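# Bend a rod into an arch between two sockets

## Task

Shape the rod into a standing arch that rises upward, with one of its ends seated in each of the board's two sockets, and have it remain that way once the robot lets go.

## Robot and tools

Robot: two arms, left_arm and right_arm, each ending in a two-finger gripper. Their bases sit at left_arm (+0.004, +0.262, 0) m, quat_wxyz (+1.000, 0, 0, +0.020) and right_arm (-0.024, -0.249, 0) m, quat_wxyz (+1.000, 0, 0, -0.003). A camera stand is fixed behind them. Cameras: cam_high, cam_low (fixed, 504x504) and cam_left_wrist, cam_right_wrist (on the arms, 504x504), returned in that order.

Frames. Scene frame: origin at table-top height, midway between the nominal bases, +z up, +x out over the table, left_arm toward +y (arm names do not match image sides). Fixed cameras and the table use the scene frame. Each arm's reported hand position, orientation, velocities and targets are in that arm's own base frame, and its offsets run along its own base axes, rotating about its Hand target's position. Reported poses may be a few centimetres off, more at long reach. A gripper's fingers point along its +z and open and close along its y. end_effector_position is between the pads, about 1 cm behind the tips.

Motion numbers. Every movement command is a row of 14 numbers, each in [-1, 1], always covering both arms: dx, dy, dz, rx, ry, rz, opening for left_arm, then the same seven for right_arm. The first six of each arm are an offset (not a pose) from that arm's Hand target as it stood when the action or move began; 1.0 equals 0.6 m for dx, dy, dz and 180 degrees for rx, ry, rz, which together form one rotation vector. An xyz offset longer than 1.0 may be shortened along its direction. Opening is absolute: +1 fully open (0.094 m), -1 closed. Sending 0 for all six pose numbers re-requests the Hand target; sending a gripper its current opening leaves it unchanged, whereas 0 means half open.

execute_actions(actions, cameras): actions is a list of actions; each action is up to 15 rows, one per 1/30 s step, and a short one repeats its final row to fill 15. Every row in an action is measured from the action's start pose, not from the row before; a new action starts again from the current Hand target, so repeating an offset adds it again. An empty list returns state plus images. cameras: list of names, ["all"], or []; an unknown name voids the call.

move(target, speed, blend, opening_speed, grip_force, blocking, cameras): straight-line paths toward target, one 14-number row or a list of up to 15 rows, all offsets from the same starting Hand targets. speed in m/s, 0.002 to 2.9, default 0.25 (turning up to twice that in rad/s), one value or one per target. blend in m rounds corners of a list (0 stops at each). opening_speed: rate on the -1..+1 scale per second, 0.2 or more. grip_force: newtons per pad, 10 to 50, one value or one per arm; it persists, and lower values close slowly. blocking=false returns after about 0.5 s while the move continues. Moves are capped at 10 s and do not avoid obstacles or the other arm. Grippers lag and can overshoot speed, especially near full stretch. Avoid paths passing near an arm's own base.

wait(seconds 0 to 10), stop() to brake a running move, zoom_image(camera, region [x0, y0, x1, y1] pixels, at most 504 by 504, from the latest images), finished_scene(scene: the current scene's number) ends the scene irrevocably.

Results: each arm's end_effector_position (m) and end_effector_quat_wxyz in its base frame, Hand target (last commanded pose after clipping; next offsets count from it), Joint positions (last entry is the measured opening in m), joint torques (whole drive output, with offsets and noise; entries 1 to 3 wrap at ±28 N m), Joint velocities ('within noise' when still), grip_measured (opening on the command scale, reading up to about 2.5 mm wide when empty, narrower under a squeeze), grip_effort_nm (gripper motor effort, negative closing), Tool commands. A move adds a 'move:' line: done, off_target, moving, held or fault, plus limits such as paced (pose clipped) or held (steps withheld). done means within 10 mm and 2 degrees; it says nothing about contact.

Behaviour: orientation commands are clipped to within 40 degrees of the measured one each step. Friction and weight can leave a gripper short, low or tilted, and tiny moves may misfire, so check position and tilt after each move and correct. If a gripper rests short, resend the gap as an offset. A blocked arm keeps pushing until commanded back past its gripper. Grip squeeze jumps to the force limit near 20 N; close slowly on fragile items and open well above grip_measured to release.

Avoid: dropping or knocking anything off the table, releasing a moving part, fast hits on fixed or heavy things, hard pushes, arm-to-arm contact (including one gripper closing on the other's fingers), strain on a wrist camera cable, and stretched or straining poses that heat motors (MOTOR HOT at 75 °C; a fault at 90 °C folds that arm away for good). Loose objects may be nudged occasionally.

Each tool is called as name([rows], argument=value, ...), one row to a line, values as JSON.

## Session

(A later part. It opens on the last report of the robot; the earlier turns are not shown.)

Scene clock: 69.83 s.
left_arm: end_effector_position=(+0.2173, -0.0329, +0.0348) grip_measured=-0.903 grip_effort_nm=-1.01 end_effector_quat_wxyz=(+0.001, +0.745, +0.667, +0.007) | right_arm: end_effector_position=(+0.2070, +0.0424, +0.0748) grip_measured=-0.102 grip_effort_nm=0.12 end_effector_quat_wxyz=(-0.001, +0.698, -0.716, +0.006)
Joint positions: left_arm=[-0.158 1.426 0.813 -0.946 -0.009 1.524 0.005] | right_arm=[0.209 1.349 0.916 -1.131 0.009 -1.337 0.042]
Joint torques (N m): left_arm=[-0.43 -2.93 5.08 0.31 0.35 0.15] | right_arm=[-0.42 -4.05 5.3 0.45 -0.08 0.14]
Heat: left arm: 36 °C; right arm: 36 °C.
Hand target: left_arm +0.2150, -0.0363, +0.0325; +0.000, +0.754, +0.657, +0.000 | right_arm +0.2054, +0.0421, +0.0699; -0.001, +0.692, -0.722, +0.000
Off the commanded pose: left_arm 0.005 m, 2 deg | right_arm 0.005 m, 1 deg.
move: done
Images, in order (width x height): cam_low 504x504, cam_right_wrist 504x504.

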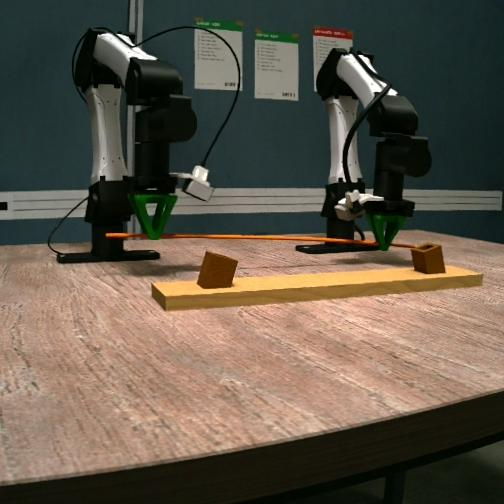

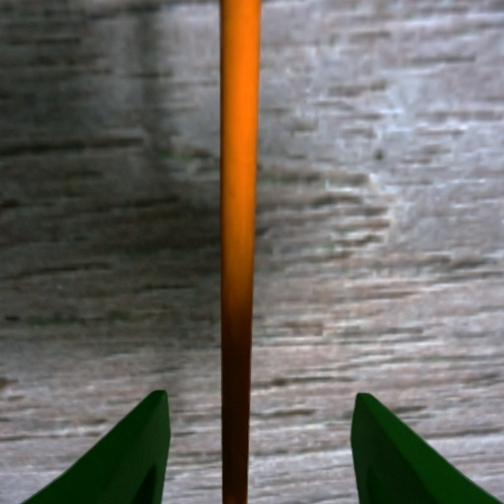

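move([
  [0,0,0,0,0,0,-1,-0.009,0,-0.014,0,0,0,-0.1],
  [0,0,0,0,0,0,-1,-0.009,0,-0.014,0,0,0,-1],
], cameras=["cam_low","cam_right_wrist","cam_high"], speed=0.08, opening_speed=0.8)

Scene clock: 73.10 s.
left_arm: end_effector_position=(+0.2173, -0.0329, +0.0348) grip_measured=-0.903 grip_effort_nm=-1.01 end_effector_quat_wxyz=(+0.001, +0.745, +0.667, +0.007) | right_arm: end_effector_position=(+0.2016, +0.0413, +0.0639) grip_measured=-0.889 grip_effort_nm=-1.03 end_effector_quat_wxyz=(+0.004, +0.696, -0.718, +0.002)
Joint positions: left_arm=[-0.158 1.426 0.813 -0.946 -0.009 1.524 0.005] | right_arm=[0.209 1.349 0.872 -1.099 0.008 -1.332 0.005]
Joint torques (N m): left_arm=[-0.4 -2.93 5.05 0.31 0.35 0.15] | right_arm=[0.01 -5.31 5.2 0.47 -0.08 0.14]
Heat: left arm: 36 °C; right arm: 36 °C.
Hand target: left_arm +0.2150, -0.0363, +0.0325; +0.000, +0.754, +0.657, +0.000 | right_arm +0.2000, +0.0421, +0.0615; -0.001, +0.692, -0.722, +0.000
Off the commanded pose: left_arm 0.005 m, 2 deg | right_arm 0.003 m, 1 deg.
move: done
Images, in order (width x height): cam_high 504x504, cam_low 504x504, cam_right_wrist 504x504.

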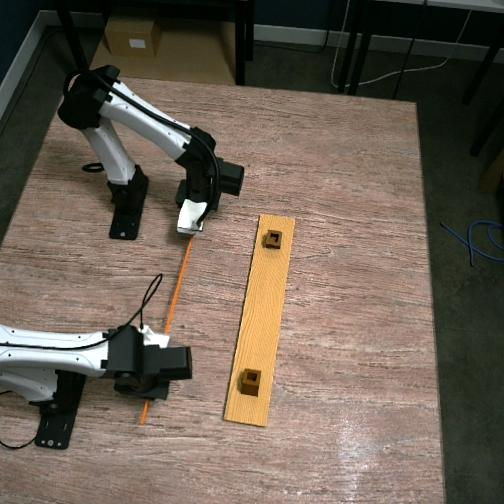

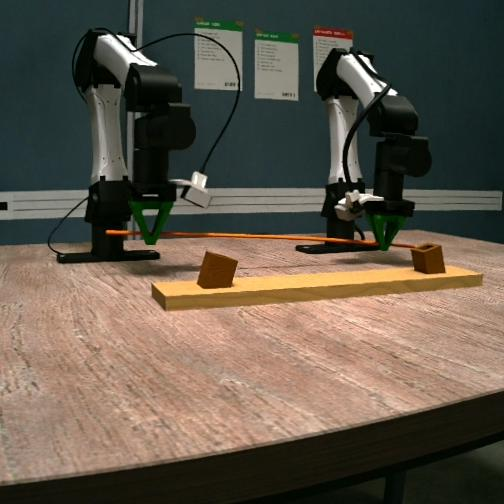

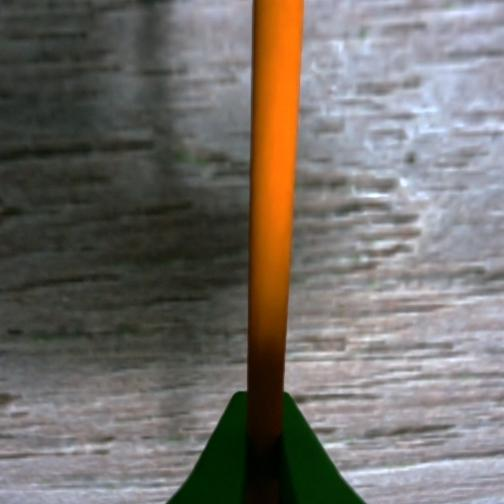

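move([
  [0.092,-0.031,0.229,-0.132,0.016,0,-1,0.1,0.013,0.181,0.144,-0.0126,0,-1],
  [0.208,-0.098,0.296,-0.265,0.033,0,-1,0.233,0.047,0.2475,0.282,-0.0247,0,-1],
], cameras=["all"], speed=0.13, blend=[0.03,0])

Scene clock: 83.70 s.
left_arm: end_effector_position=(+0.3437, -0.0816, +0.1967) grip_measured=-0.903 grip_effort_nm=-1.01 end_effector_quat_wxyz=(+0.279, +0.689, +0.627, -0.233) | right_arm: end_effector_position=(+0.3368, +0.0581, +0.2003) grip_measured=-0.889 grip_effort_nm=-1.04 end_effector_quat_wxyz=(-0.301, +0.634, -0.667, -0.251)
Joint positions: left_arm=[0.106 1.857 1.744 -1.515 0.743 1.794 0.005] | right_arm=[-0.203 1.819 1.68 -1.523 -0.8 -1.763 0.005]
Joint torques (N m): left_arm=[-0.28 -6.63 7.62 -0.33 1.46 0.06] | right_arm=[0.8 -7.08 9.18 -0.13 -1.17 -0.13]
Heat: left arm: 36 °C; right arm: 37 °C.
Hand target: left_arm +0.3398, -0.0952, +0.2100; +0.272, +0.688, +0.600, -0.304 | right_arm +0.3398, +0.0702, +0.2099; -0.324, +0.624, -0.652, -0.283
Off the commanded pose: left_arm 0.019 m, 9 deg | right_arm 0.016 m, 5 deg.
joint sent to its limit (left arm) — joint 4 (wrist pitch), lower limit. The joint targets are off in orientation, not in position.
move: off_target (left_arm, right_arm)

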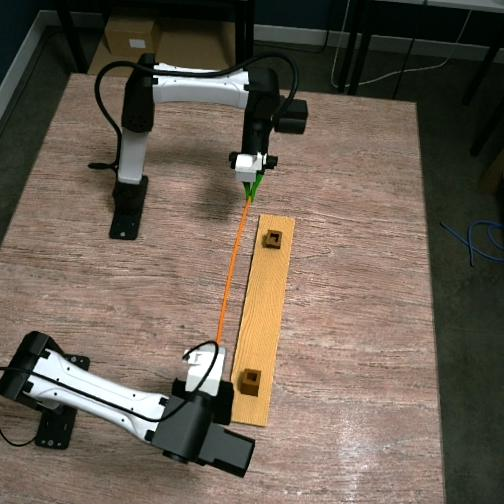

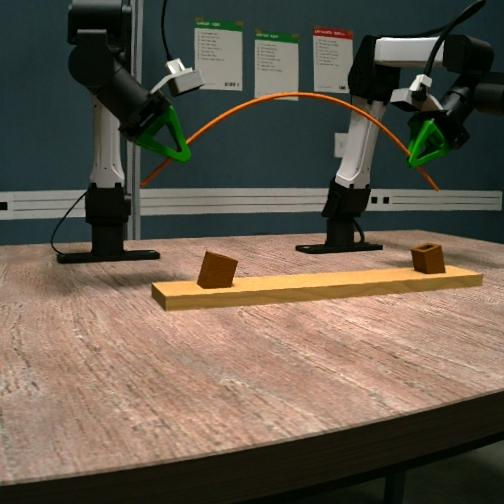

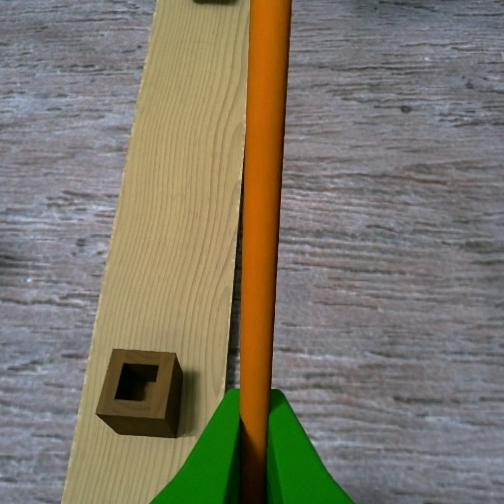

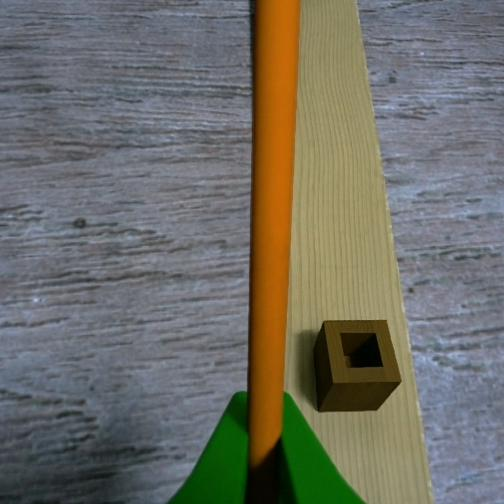

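move([
  [0.075,-0.135,-0.02,-0.132,0.016,0,-1,0.105,0.101,-0.05,0.138,-0.012,0,-1],
], cameras=["all"], speed=0.1)

zoom_image(camera="cam_low", region=[170, 180, 290, 300])

zoom_image(camera="cam_low", region=[370, 170, 490, 290])

zoom_image(camera="cam_left_wrist", region=[240, 100, 400, 260])

zoom_image(camera="cam_right_wrist", region=[180, 80, 340, 240])

Scene clock: 90.07 s.
left_arm: end_effector_position=(+0.3930, -0.1499, +0.1855) grip_measured=-0.903 grip_effort_nm=-1.01 end_effector_quat_wxyz=(+0.390, +0.610, +0.558, -0.405) | right_arm: end_effector_position=(+0.4079, +0.1074, +0.1836) grip_measured=-0.889 grip_effort_nm=-1.04 end_effector_quat_wxyz=(-0.465, +0.548, -0.586, -0.374)
Joint positions: left_arm=[0.029 2.166 1.884 -1.517 1.184 1.842 0.005] | right_arm=[-0.149 2.049 1.65 -1.196 -1.278 -1.672 0.005]
Joint torques (N m): left_arm=[-4.45 -8.8 7.45 -0.55 1.33 0.18] | right_arm=[4.31 -10.33 5.14 0.31 -0.98 0.07]
Heat: left arm: 37 °C; right arm: 37 °C.
Hand target: left_arm +0.3848, -0.1761, +0.1980; +0.393, +0.610, +0.531, -0.438 | right_arm +0.4028, +0.1309, +0.1800; -0.463, +0.545, -0.569, -0.405
Off the commanded pose: left_arm 0.030 m, 5 deg | right_arm 0.024 m, 4 deg.
joint sent to its limit (left arm) — joint 4 (wrist pitch), lower limit. The joint targets still meet the commanded pose.
move: off_target (left_arm, right_arm)

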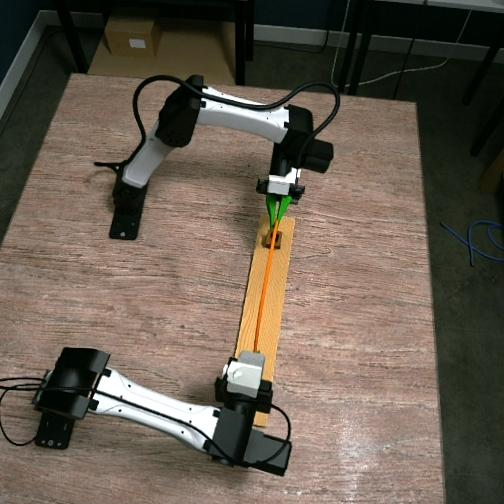

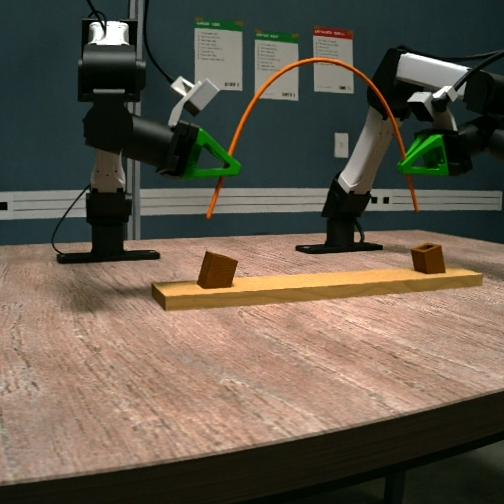

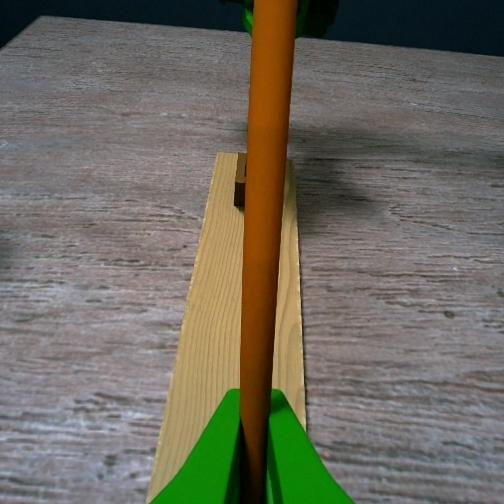

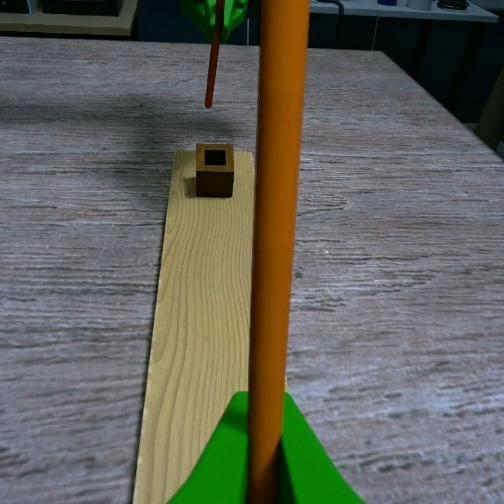

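Scaled by 4.200 from the camera's 504x504 image, which has a finer 720x720 frame.

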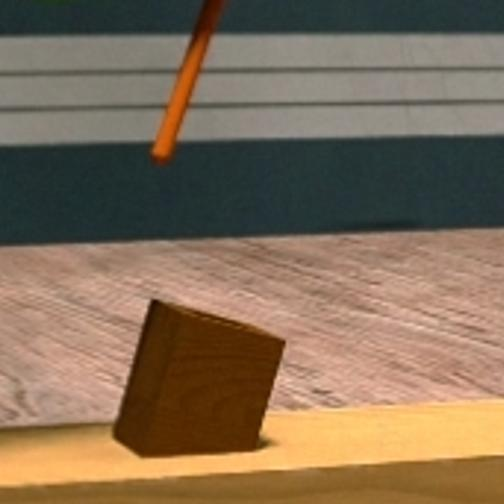

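Scaled by 4.200 from the camera's 504x504 image, which has a finer 720x720 frame.

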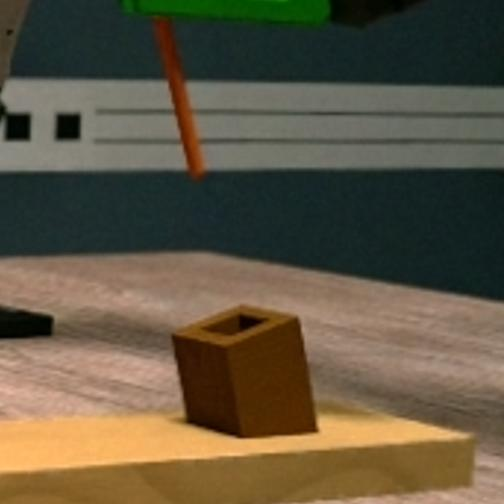

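Scaled by 3.150 from the camera's 504x504 image, which has a finer 720x720 frame.

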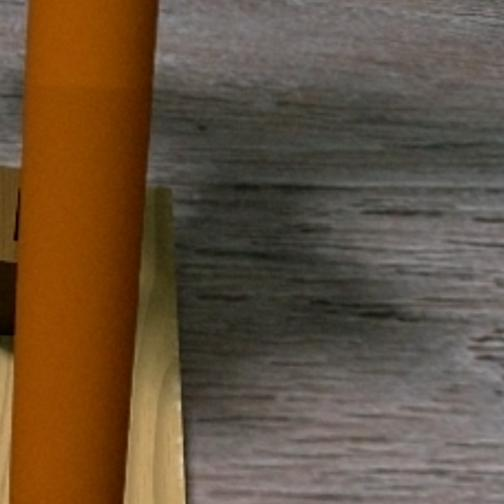

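Scaled by 3.150 from the camera's 504x504 image, which has a finer 720x720 frame.

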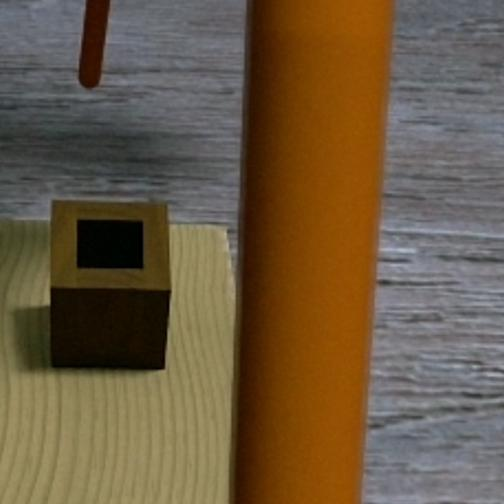

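move([
  [0.005,0.02,-0.075,0,0,0,-1,-0.01,0.03,-0.08,0,0,0,-1],
], cameras=["all"], speed=0.08)

zoom_image(camera="cam_low", region=[170, 180, 290, 300])

zoom_image(camera="cam_low", region=[370, 170, 490, 290])

zoom_image(camera="cam_left_wrist", region=[180, 100, 340, 260])

zoom_image(camera="cam_right_wrist", region=[180, 80, 340, 240])

Scene clock: 99.13 s.
left_arm: end_effector_position=(+0.3916, -0.1484, +0.1488) grip_measured=-0.903 grip_effort_nm=-1.01 end_effector_quat_wxyz=(+0.384, +0.614, +0.548, -0.418) | right_arm: end_effector_position=(+0.4056, +0.1259, +0.1294) grip_measured=-0.890 grip_effort_nm=-1.04 end_effector_quat_wxyz=(+0.463, -0.540, +0.590, +0.382)
Joint positions: left_arm=[0.033 2.237 1.836 -1.503 1.184 1.942 0.005] | right_arm=[-0.103 2.049 1.417 -0.81 -1.284 -1.488 0.005]
Joint torques (N m): left_arm=[-2.35 -9.14 4.82 -0.36 1.22 0.18] | right_arm=[4.3 -12.03 5.12 0.61 -0.92 0.1]
Heat: left arm: 37 °C; right arm: 37 °C.
Hand target: left_arm +0.3878, -0.1641, +0.1530; +0.393, +0.610, +0.531, -0.438 | right_arm +0.3968, +0.1489, +0.1319; +0.463, -0.545, +0.569, +0.405
Off the commanded pose: left_arm 0.017 m, 3 deg | right_arm 0.025 m, 4 deg.
move: off_target (left_arm, right_arm)

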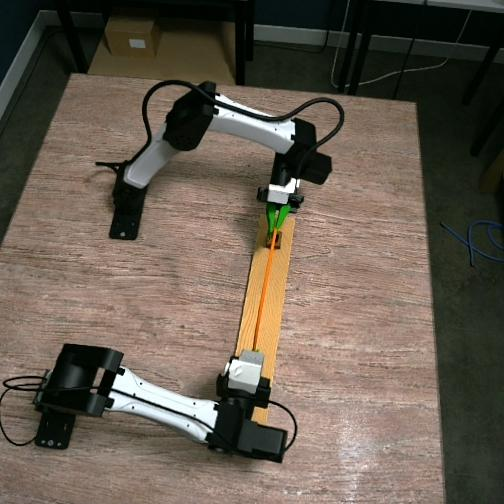

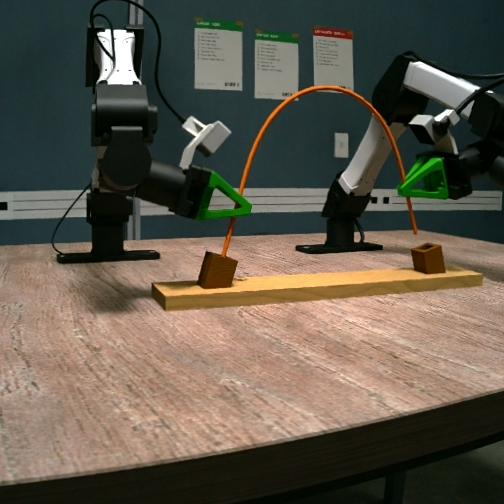

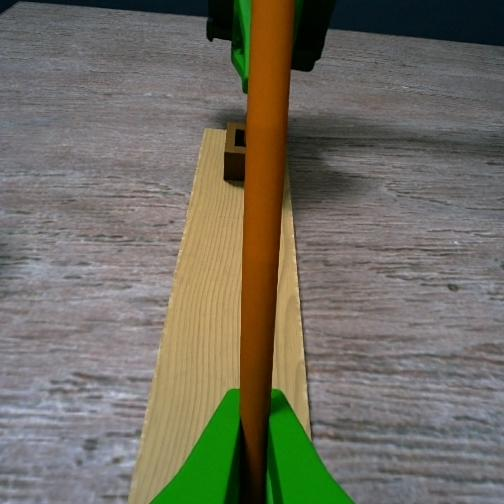

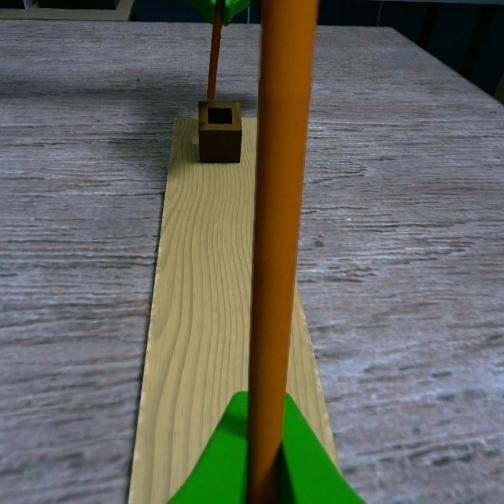

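Scaled by 4.200 from the camera's 504x504 image, which has a finer 720x720 frame.

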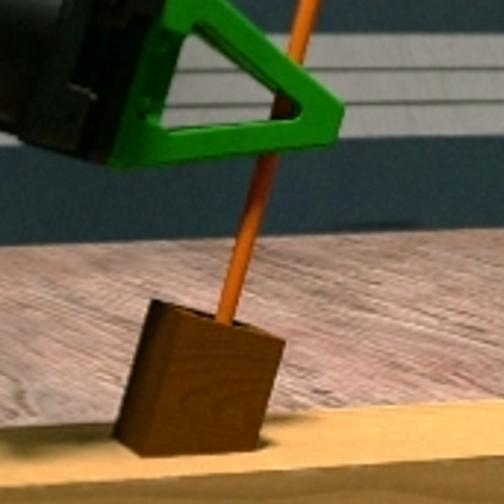

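Scaled by 4.200 from the camera's 504x504 image, which has a finer 720x720 frame.

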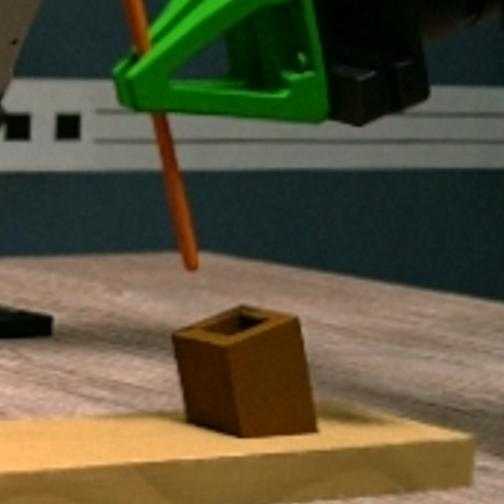

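Scaled by 3.150 from the camera's 504x504 image, which has a finer 720x720 frame.

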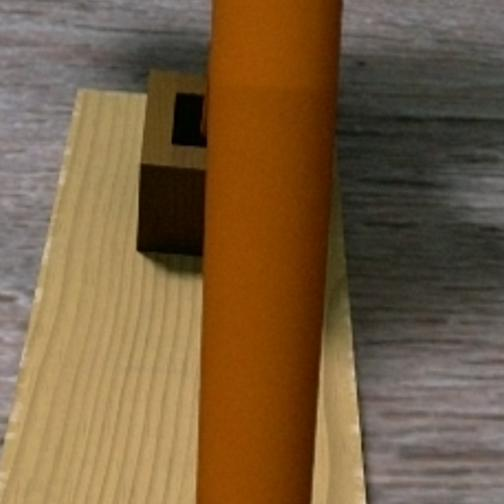

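Scaled by 3.150 from the camera's 504x504 image, which has a finer 720x720 frame.

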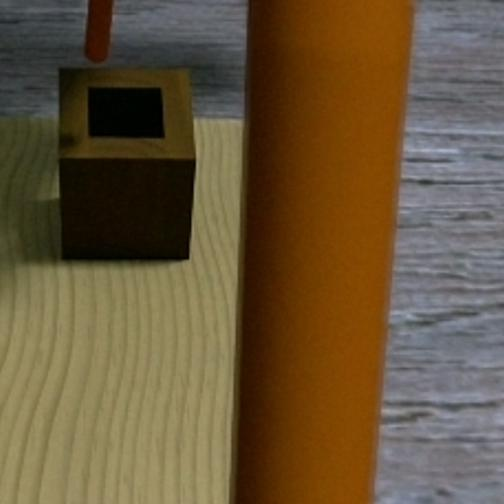

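move([
  [0.017,0.0,0.0,0,0,0,-1,0.003,0.05,-0.008,0,0,0,-1],
], cameras=["cam_low","cam_left_wrist","cam_right_wrist"], speed=0.08)

zoom_image(camera="cam_low", region=[170, 180, 290, 300])

zoom_image(camera="cam_low", region=[370, 170, 490, 290])

zoom_image(camera="cam_left_wrist", region=[180, 60, 340, 220])

zoom_image(camera="cam_right_wrist", region=[180, 50, 340, 210])

Scene clock: 104.87 s.
left_arm: end_effector_position=(+0.4008, -0.1463, +0.1454) grip_measured=-0.903 grip_effort_nm=-1.01 end_effector_quat_wxyz=(+0.387, +0.614, +0.549, -0.416) | right_arm: end_effector_position=(+0.4108, +0.1508, +0.1056) grip_measured=-0.892 grip_effort_nm=-1.04 end_effector_quat_wxyz=(+0.451, -0.522, +0.608, +0.393)
Joint positions: left_arm=[0.038 2.272 1.881 -1.507 1.186 1.942 0.005] | right_arm=[-0.037 2.049 1.298 -0.47 -1.264 -1.199 0.005]
Joint torques (N m): left_arm=[-2.74 -9.02 6.9 -0.53 1.2 0.12] | right_arm=[5.22 -16.64 5.26 1.06 -0.94 0.06]
Heat: left arm: 37 °C; right arm: 39 °C.
Hand target: left_arm +0.3980, -0.1641, +0.1530; +0.393, +0.610, +0.531, -0.438 | right_arm +0.3986, +0.1789, +0.1271; +0.463, -0.545, +0.569, +0.405
Off the commanded pose: left_arm 0.020 m, 3 deg | right_arm 0.037 m, 6 deg.
move: off_target (left_arm, right_arm)
Images, in order (width x height): cam_low 504x504, cam_left_wrist 504x504, cam_right_wrist 504x504.

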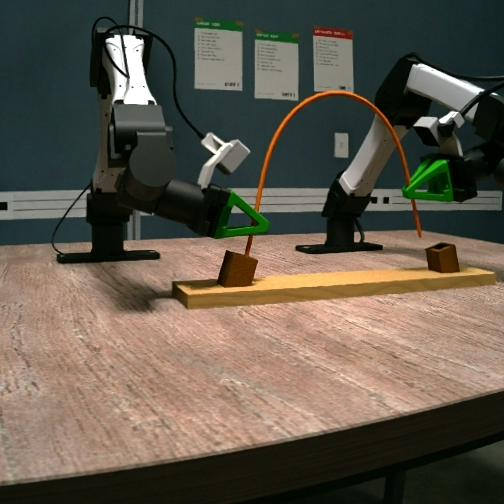

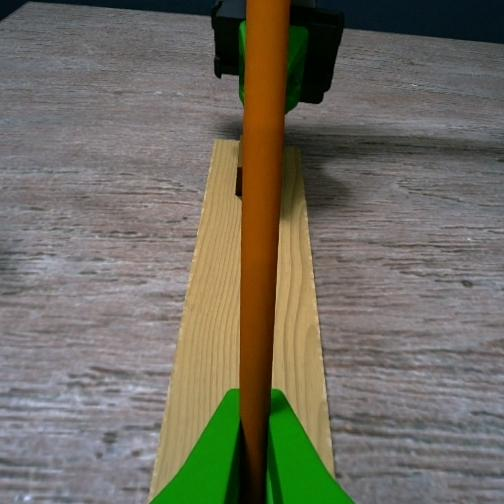

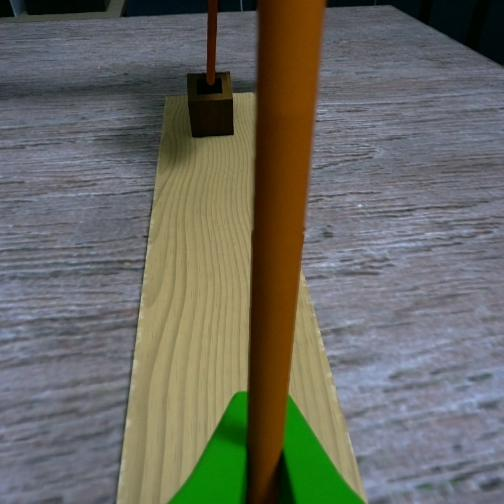

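Scaled by 4.200 from the camera's 504x504 image, which has a finer 720x720 frame.

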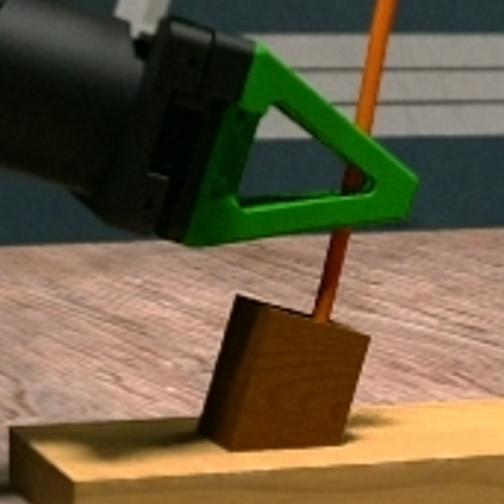

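Scaled by 4.200 from the camera's 504x504 image, which has a finer 720x720 frame.

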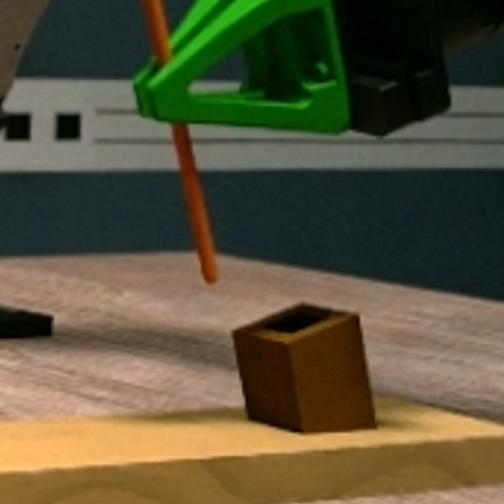

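Scaled by 3.150 from the camera's 504x504 image, which has a finer 720x720 frame.

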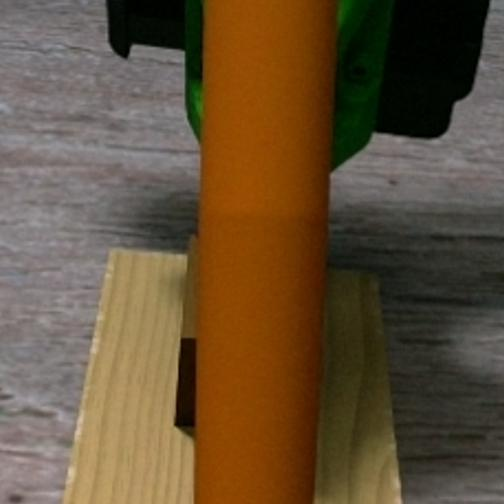

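Scaled by 3.150 from the camera's 504x504 image, which has a finer 720x720 frame.

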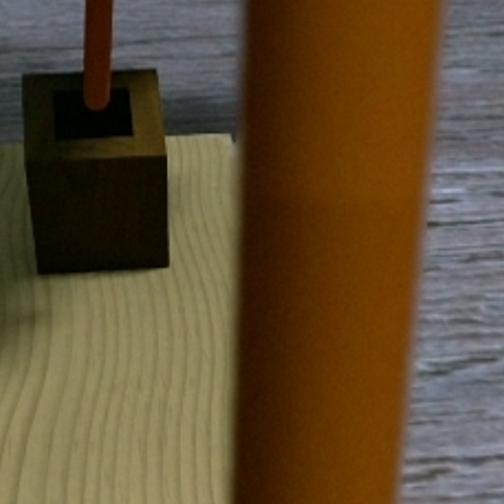

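move(target=[0,0.042,0.005,0,0,0,-1,0,-0.02,0,0,0,0,-1], speed=0.06, cameras=["cam_low","cam_right_wrist","cam_left_wrist"])

Scene clock: 116.10 s.
left_arm: end_effector_position=(+0.4067, -0.1243, +0.1450) grip_measured=-0.903 grip_effort_nm=-1.01 end_effector_quat_wxyz=(+0.400, +0.609, +0.556, -0.399) | right_arm: end_effector_position=(+0.4050, +0.1509, +0.1032) grip_measured=-0.892 grip_effort_nm=-1.04 end_effector_quat_wxyz=(+0.449, -0.531, +0.602, +0.391)
Joint positions: left_arm=[0.091 2.273 1.884 -1.517 1.179 1.978 0.005] | right_arm=[-0.037 2.049 1.298 -0.52 -1.261 -1.263 0.005]
Joint torques (N m): left_arm=[-2.17 -10.93 4.9 -0.71 1.1 0.18] | right_arm=[2.85 -15.24 7.92 0.53 -1 -0.08]
Heat: left arm: 37 °C; right arm: 45 °C.
Hand target: left_arm +0.3980, -0.1390, +0.1559; +0.393, +0.610, +0.531, -0.438 | right_arm +0.3986, +0.1669, +0.1271; +0.463, -0.545, +0.569, +0.405
Off the commanded pose: left_arm 0.020 m, 5 deg | right_arm 0.030 m, 5 deg.
joint sent to its limit (left arm) — joint 4 (wrist pitch), lower limit. The joint targets are off in orientation, not in position.
move: off_target (left_arm, right_arm)
Images, in order (width x height): cam_low 504x504, cam_left_wrist 504x504, cam_right_wrist 504x504.

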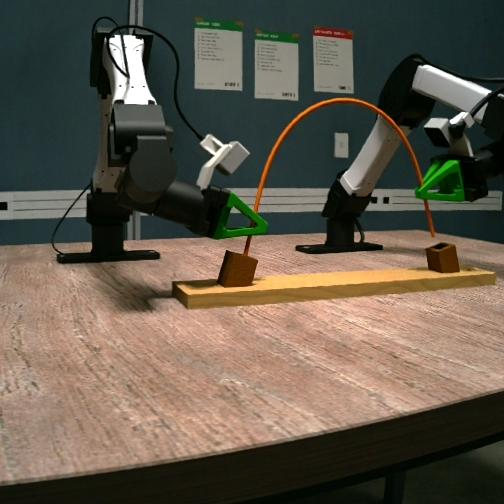

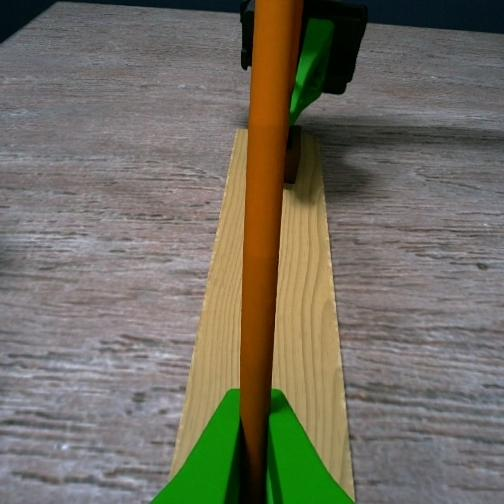

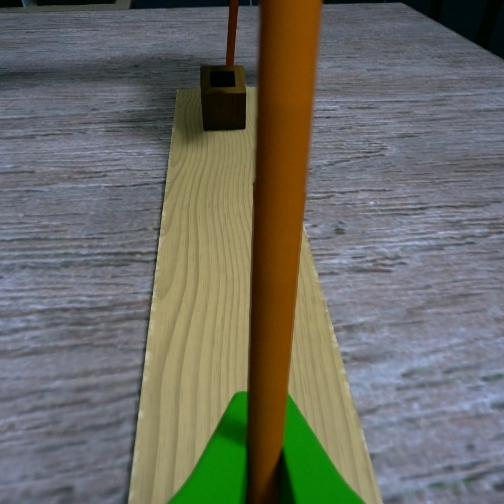

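zoom_image(camera="cam_low", region=[390, 170, 510, 290])

zoom_image(camera="cam_right_wrist", region=[160, 0, 320, 160])

zoom_image(camera="cam_low", region=[180, 180, 300, 300])

Invalid region (390, 170, 510, 290): it reaches outside that camera's 504x504 image.

Scaled by 3.150 from the camera's 504x504 image, which has a finer 720x720 frame.

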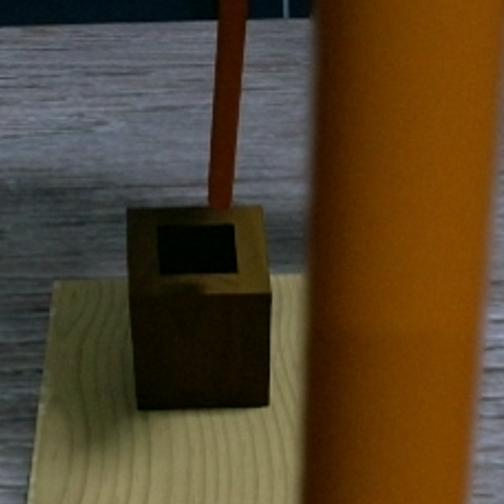

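Scaled by 4.200 from the camera's 504x504 image, which has a finer 720x720 frame.

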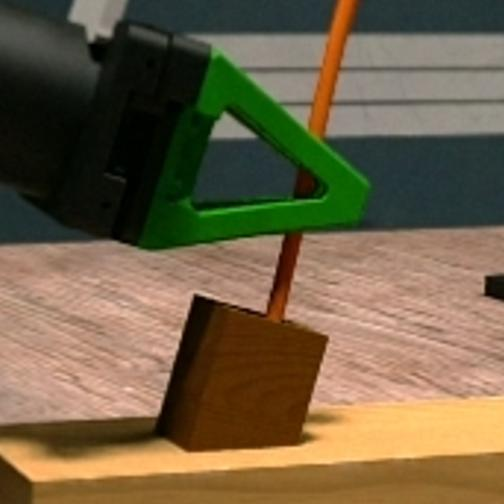

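zoom_image(camera="cam_low", region=[384, 170, 504, 290])

Scaled by 4.200 from the camera's 504x504 image, which has a finer 720x720 frame.

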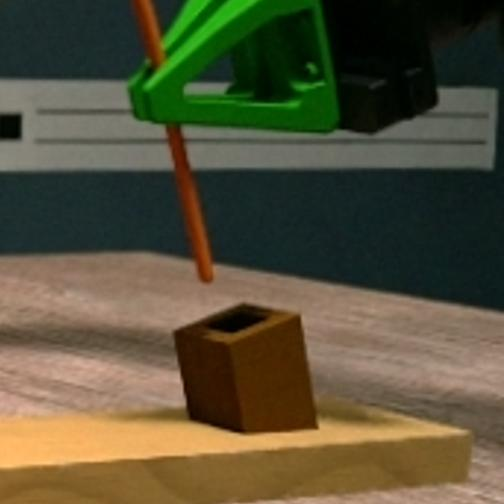

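move(target=[-0.013,0.016,0,0,0,0,-1,0,0,0,0,0,0,-1], speed=0.06, cameras=["cam_low","cam_right_wrist","cam_left_wrist"])

zoom_image(camera="cam_low", region=[384, 170, 504, 290])

zoom_image(camera="cam_right_wrist", region=[160, 0, 320, 160])

zoom_image(camera="cam_low", region=[180, 180, 300, 300])

Scene clock: 120.80 s.
left_arm: end_effector_position=(+0.3996, -0.1167, +0.1336) grip_measured=-0.903 grip_effort_nm=-1.01 end_effector_quat_wxyz=(+0.394, +0.603, +0.563, -0.405) | right_arm: end_effector_position=(+0.4049, +0.1509, +0.1031) grip_measured=-0.892 grip_effort_nm=-1.04 end_effector_quat_wxyz=(+0.449, -0.532, +0.602, +0.391)
Joint positions: left_arm=[0.111 2.273 1.833 -1.518 1.17 2.007 0.005] | right_arm=[-0.037 2.049 1.298 -0.52 -1.261 -1.265 0.005]
Joint torques (N m): left_arm=[-1.76 -13.49 4.31 -0.8 1.07 0.2] | right_arm=[2.73 -15.16 7.72 0.58 -1.01 -0.1]
Heat: left arm: 37 °C; right arm: 47 °C.
Hand target: left_arm +0.3902, -0.1294, +0.1559; +0.393, +0.610, +0.531, -0.438 | right_arm +0.3985, +0.1664, +0.1264; +0.463, -0.545, +0.570, +0.405 (not the last commanded pose)
Off the commanded pose: left_arm 0.027 m, 5 deg | right_arm 0.030 m, 5 deg.
joint sent to its limit (left arm) — joint 4 (wrist pitch), lower limit. The joint targets are off in orientation, not in position.
move: off_target (left_arm, right_arm)
Images, in order (width x height): cam_low 504x504, cam_left_wrist 504x504, cam_right_wrist 504x504.

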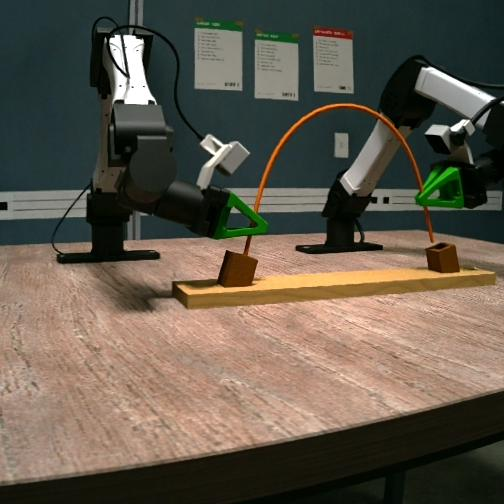

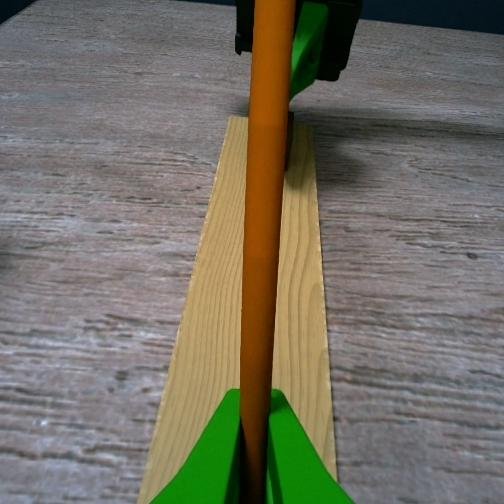

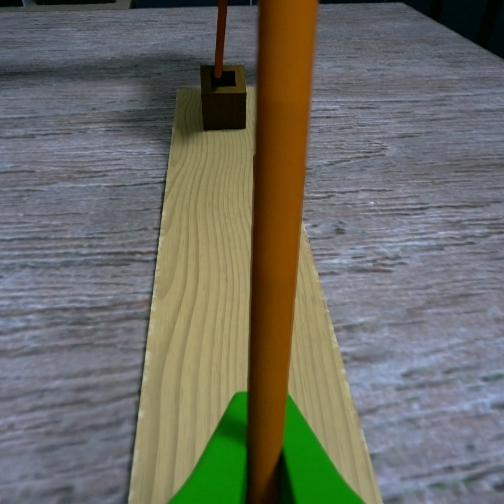

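Scaled by 4.200 from the camera's 504x504 image, which has a finer 720x720 frame.

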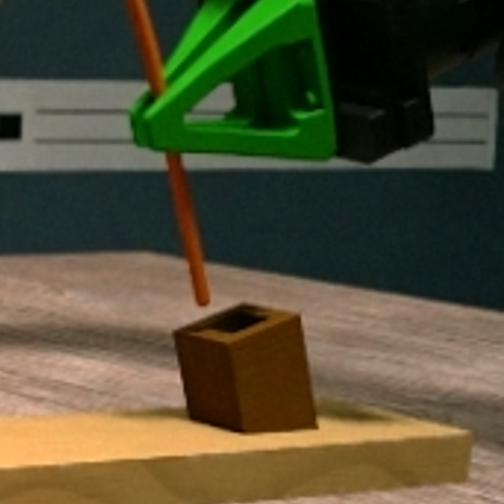

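Scaled by 3.150 from the camera's 504x504 image, which has a finer 720x720 frame.

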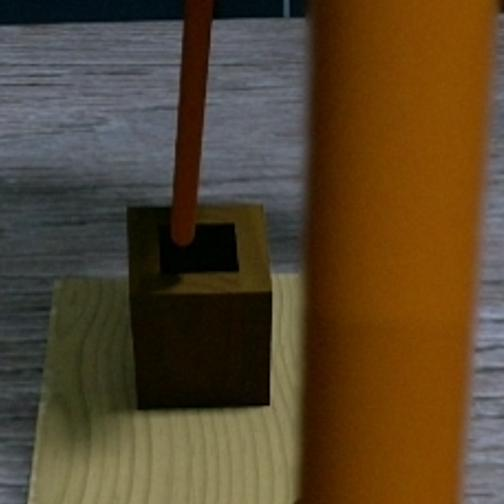

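Scaled by 4.200 from the camera's 504x504 image, which has a finer 720x720 frame.

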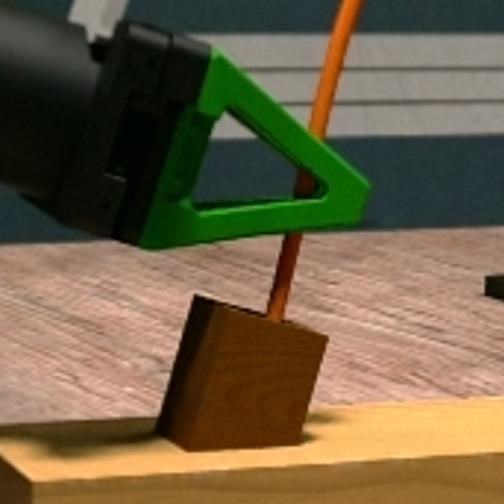

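move(target=[0.006,0.026,0.003,0,0,0,-1,0,0,0,0,0,0,-1], speed=0.06, cameras=["cam_low","cam_right_wrist","cam_left_wrist"])

zoom_image(camera="cam_low", region=[384, 170, 504, 290])

zoom_image(camera="cam_right_wrist", region=[160, 0, 320, 160])

zoom_image(camera="cam_left_wrist", region=[200, 50, 340, 190])

Scene clock: 123.27 s.
left_arm: end_effector_position=(+0.4026, -0.1023, +0.1321) grip_measured=-0.903 grip_effort_nm=-1.01 end_effector_quat_wxyz=(+0.398, +0.598, +0.573, -0.395) | right_arm: end_effector_position=(+0.4050, +0.1508, +0.1030) grip_measured=-0.892 grip_effort_nm=-1.04 end_effector_quat_wxyz=(+0.449, -0.532, +0.602, +0.391)
Joint positions: left_arm=[0.145 2.273 1.833 -1.518 1.159 2.014 0.005] | right_arm=[-0.037 2.049 1.298 -0.52 -1.26 -1.265 0.005]
Joint torques (N m): left_arm=[-1.46 -14.22 4.38 -0.78 1.06 0.16] | right_arm=[2.73 -15.17 7.72 0.58 -1.02 -0.1]
Heat: left arm: 38 °C; right arm: 48 °C.
Hand target: left_arm +0.3938, -0.1138, +0.1578; +0.393, +0.610, +0.531, -0.438 | right_arm +0.3985, +0.1664, +0.1264; +0.463, -0.545, +0.570, +0.405
Off the commanded pose: left_arm 0.030 m, 7 deg | right_arm 0.029 m, 5 deg.
joint sent to its limit (left arm) — joint 4 (wrist pitch), lower limit. The joint targets are off in orientation, not in position.
move: off_target (left_arm, right_arm)
Images, in order (width x height): cam_low 504x504, cam_left_wrist 504x504, cam_right_wrist 504x504.

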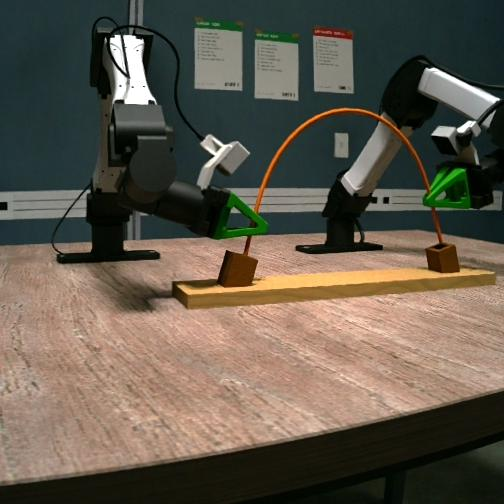

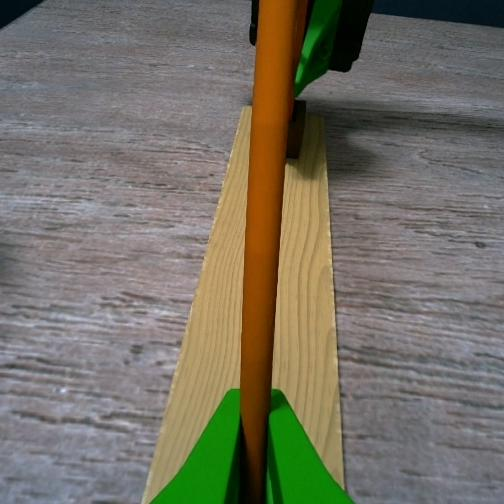

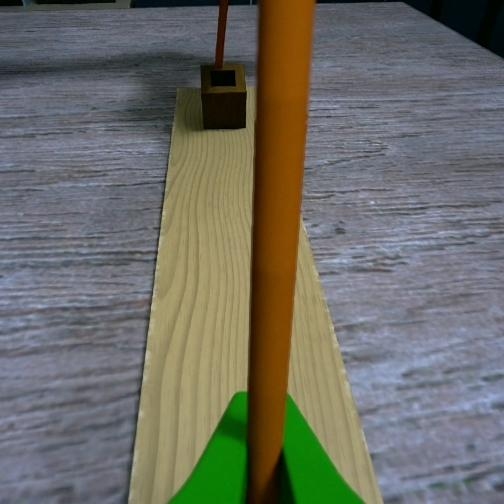

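Scaled by 4.200 from the camera's 504x504 image, which has a finer 720x720 frame.

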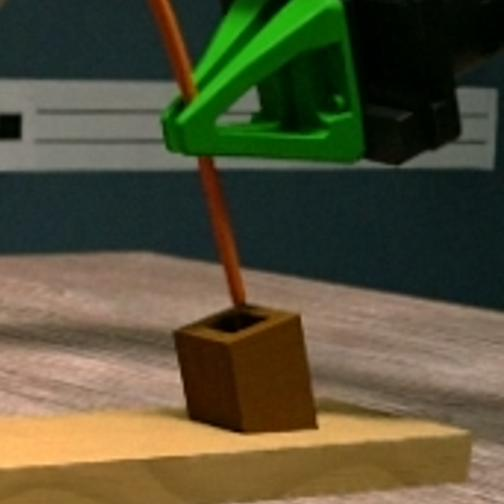

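Scaled by 3.150 from the camera's 504x504 image, which has a finer 720x720 frame.

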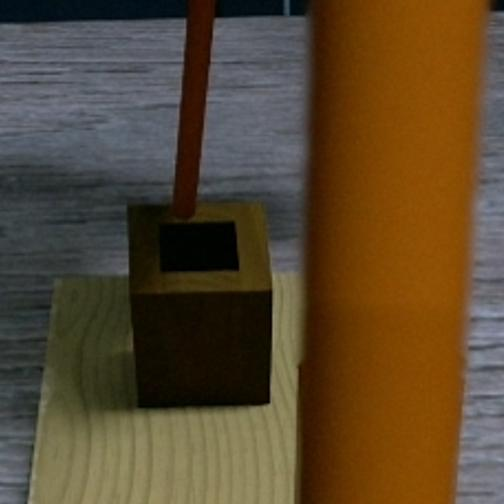

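Scaled by 3.600 from the camera's 504x504 image, which has a finer 720x720 frame.

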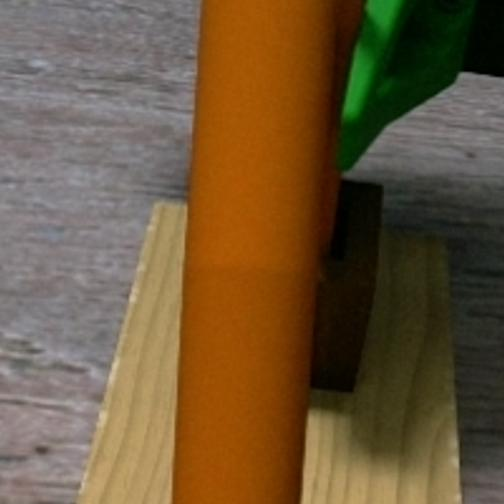

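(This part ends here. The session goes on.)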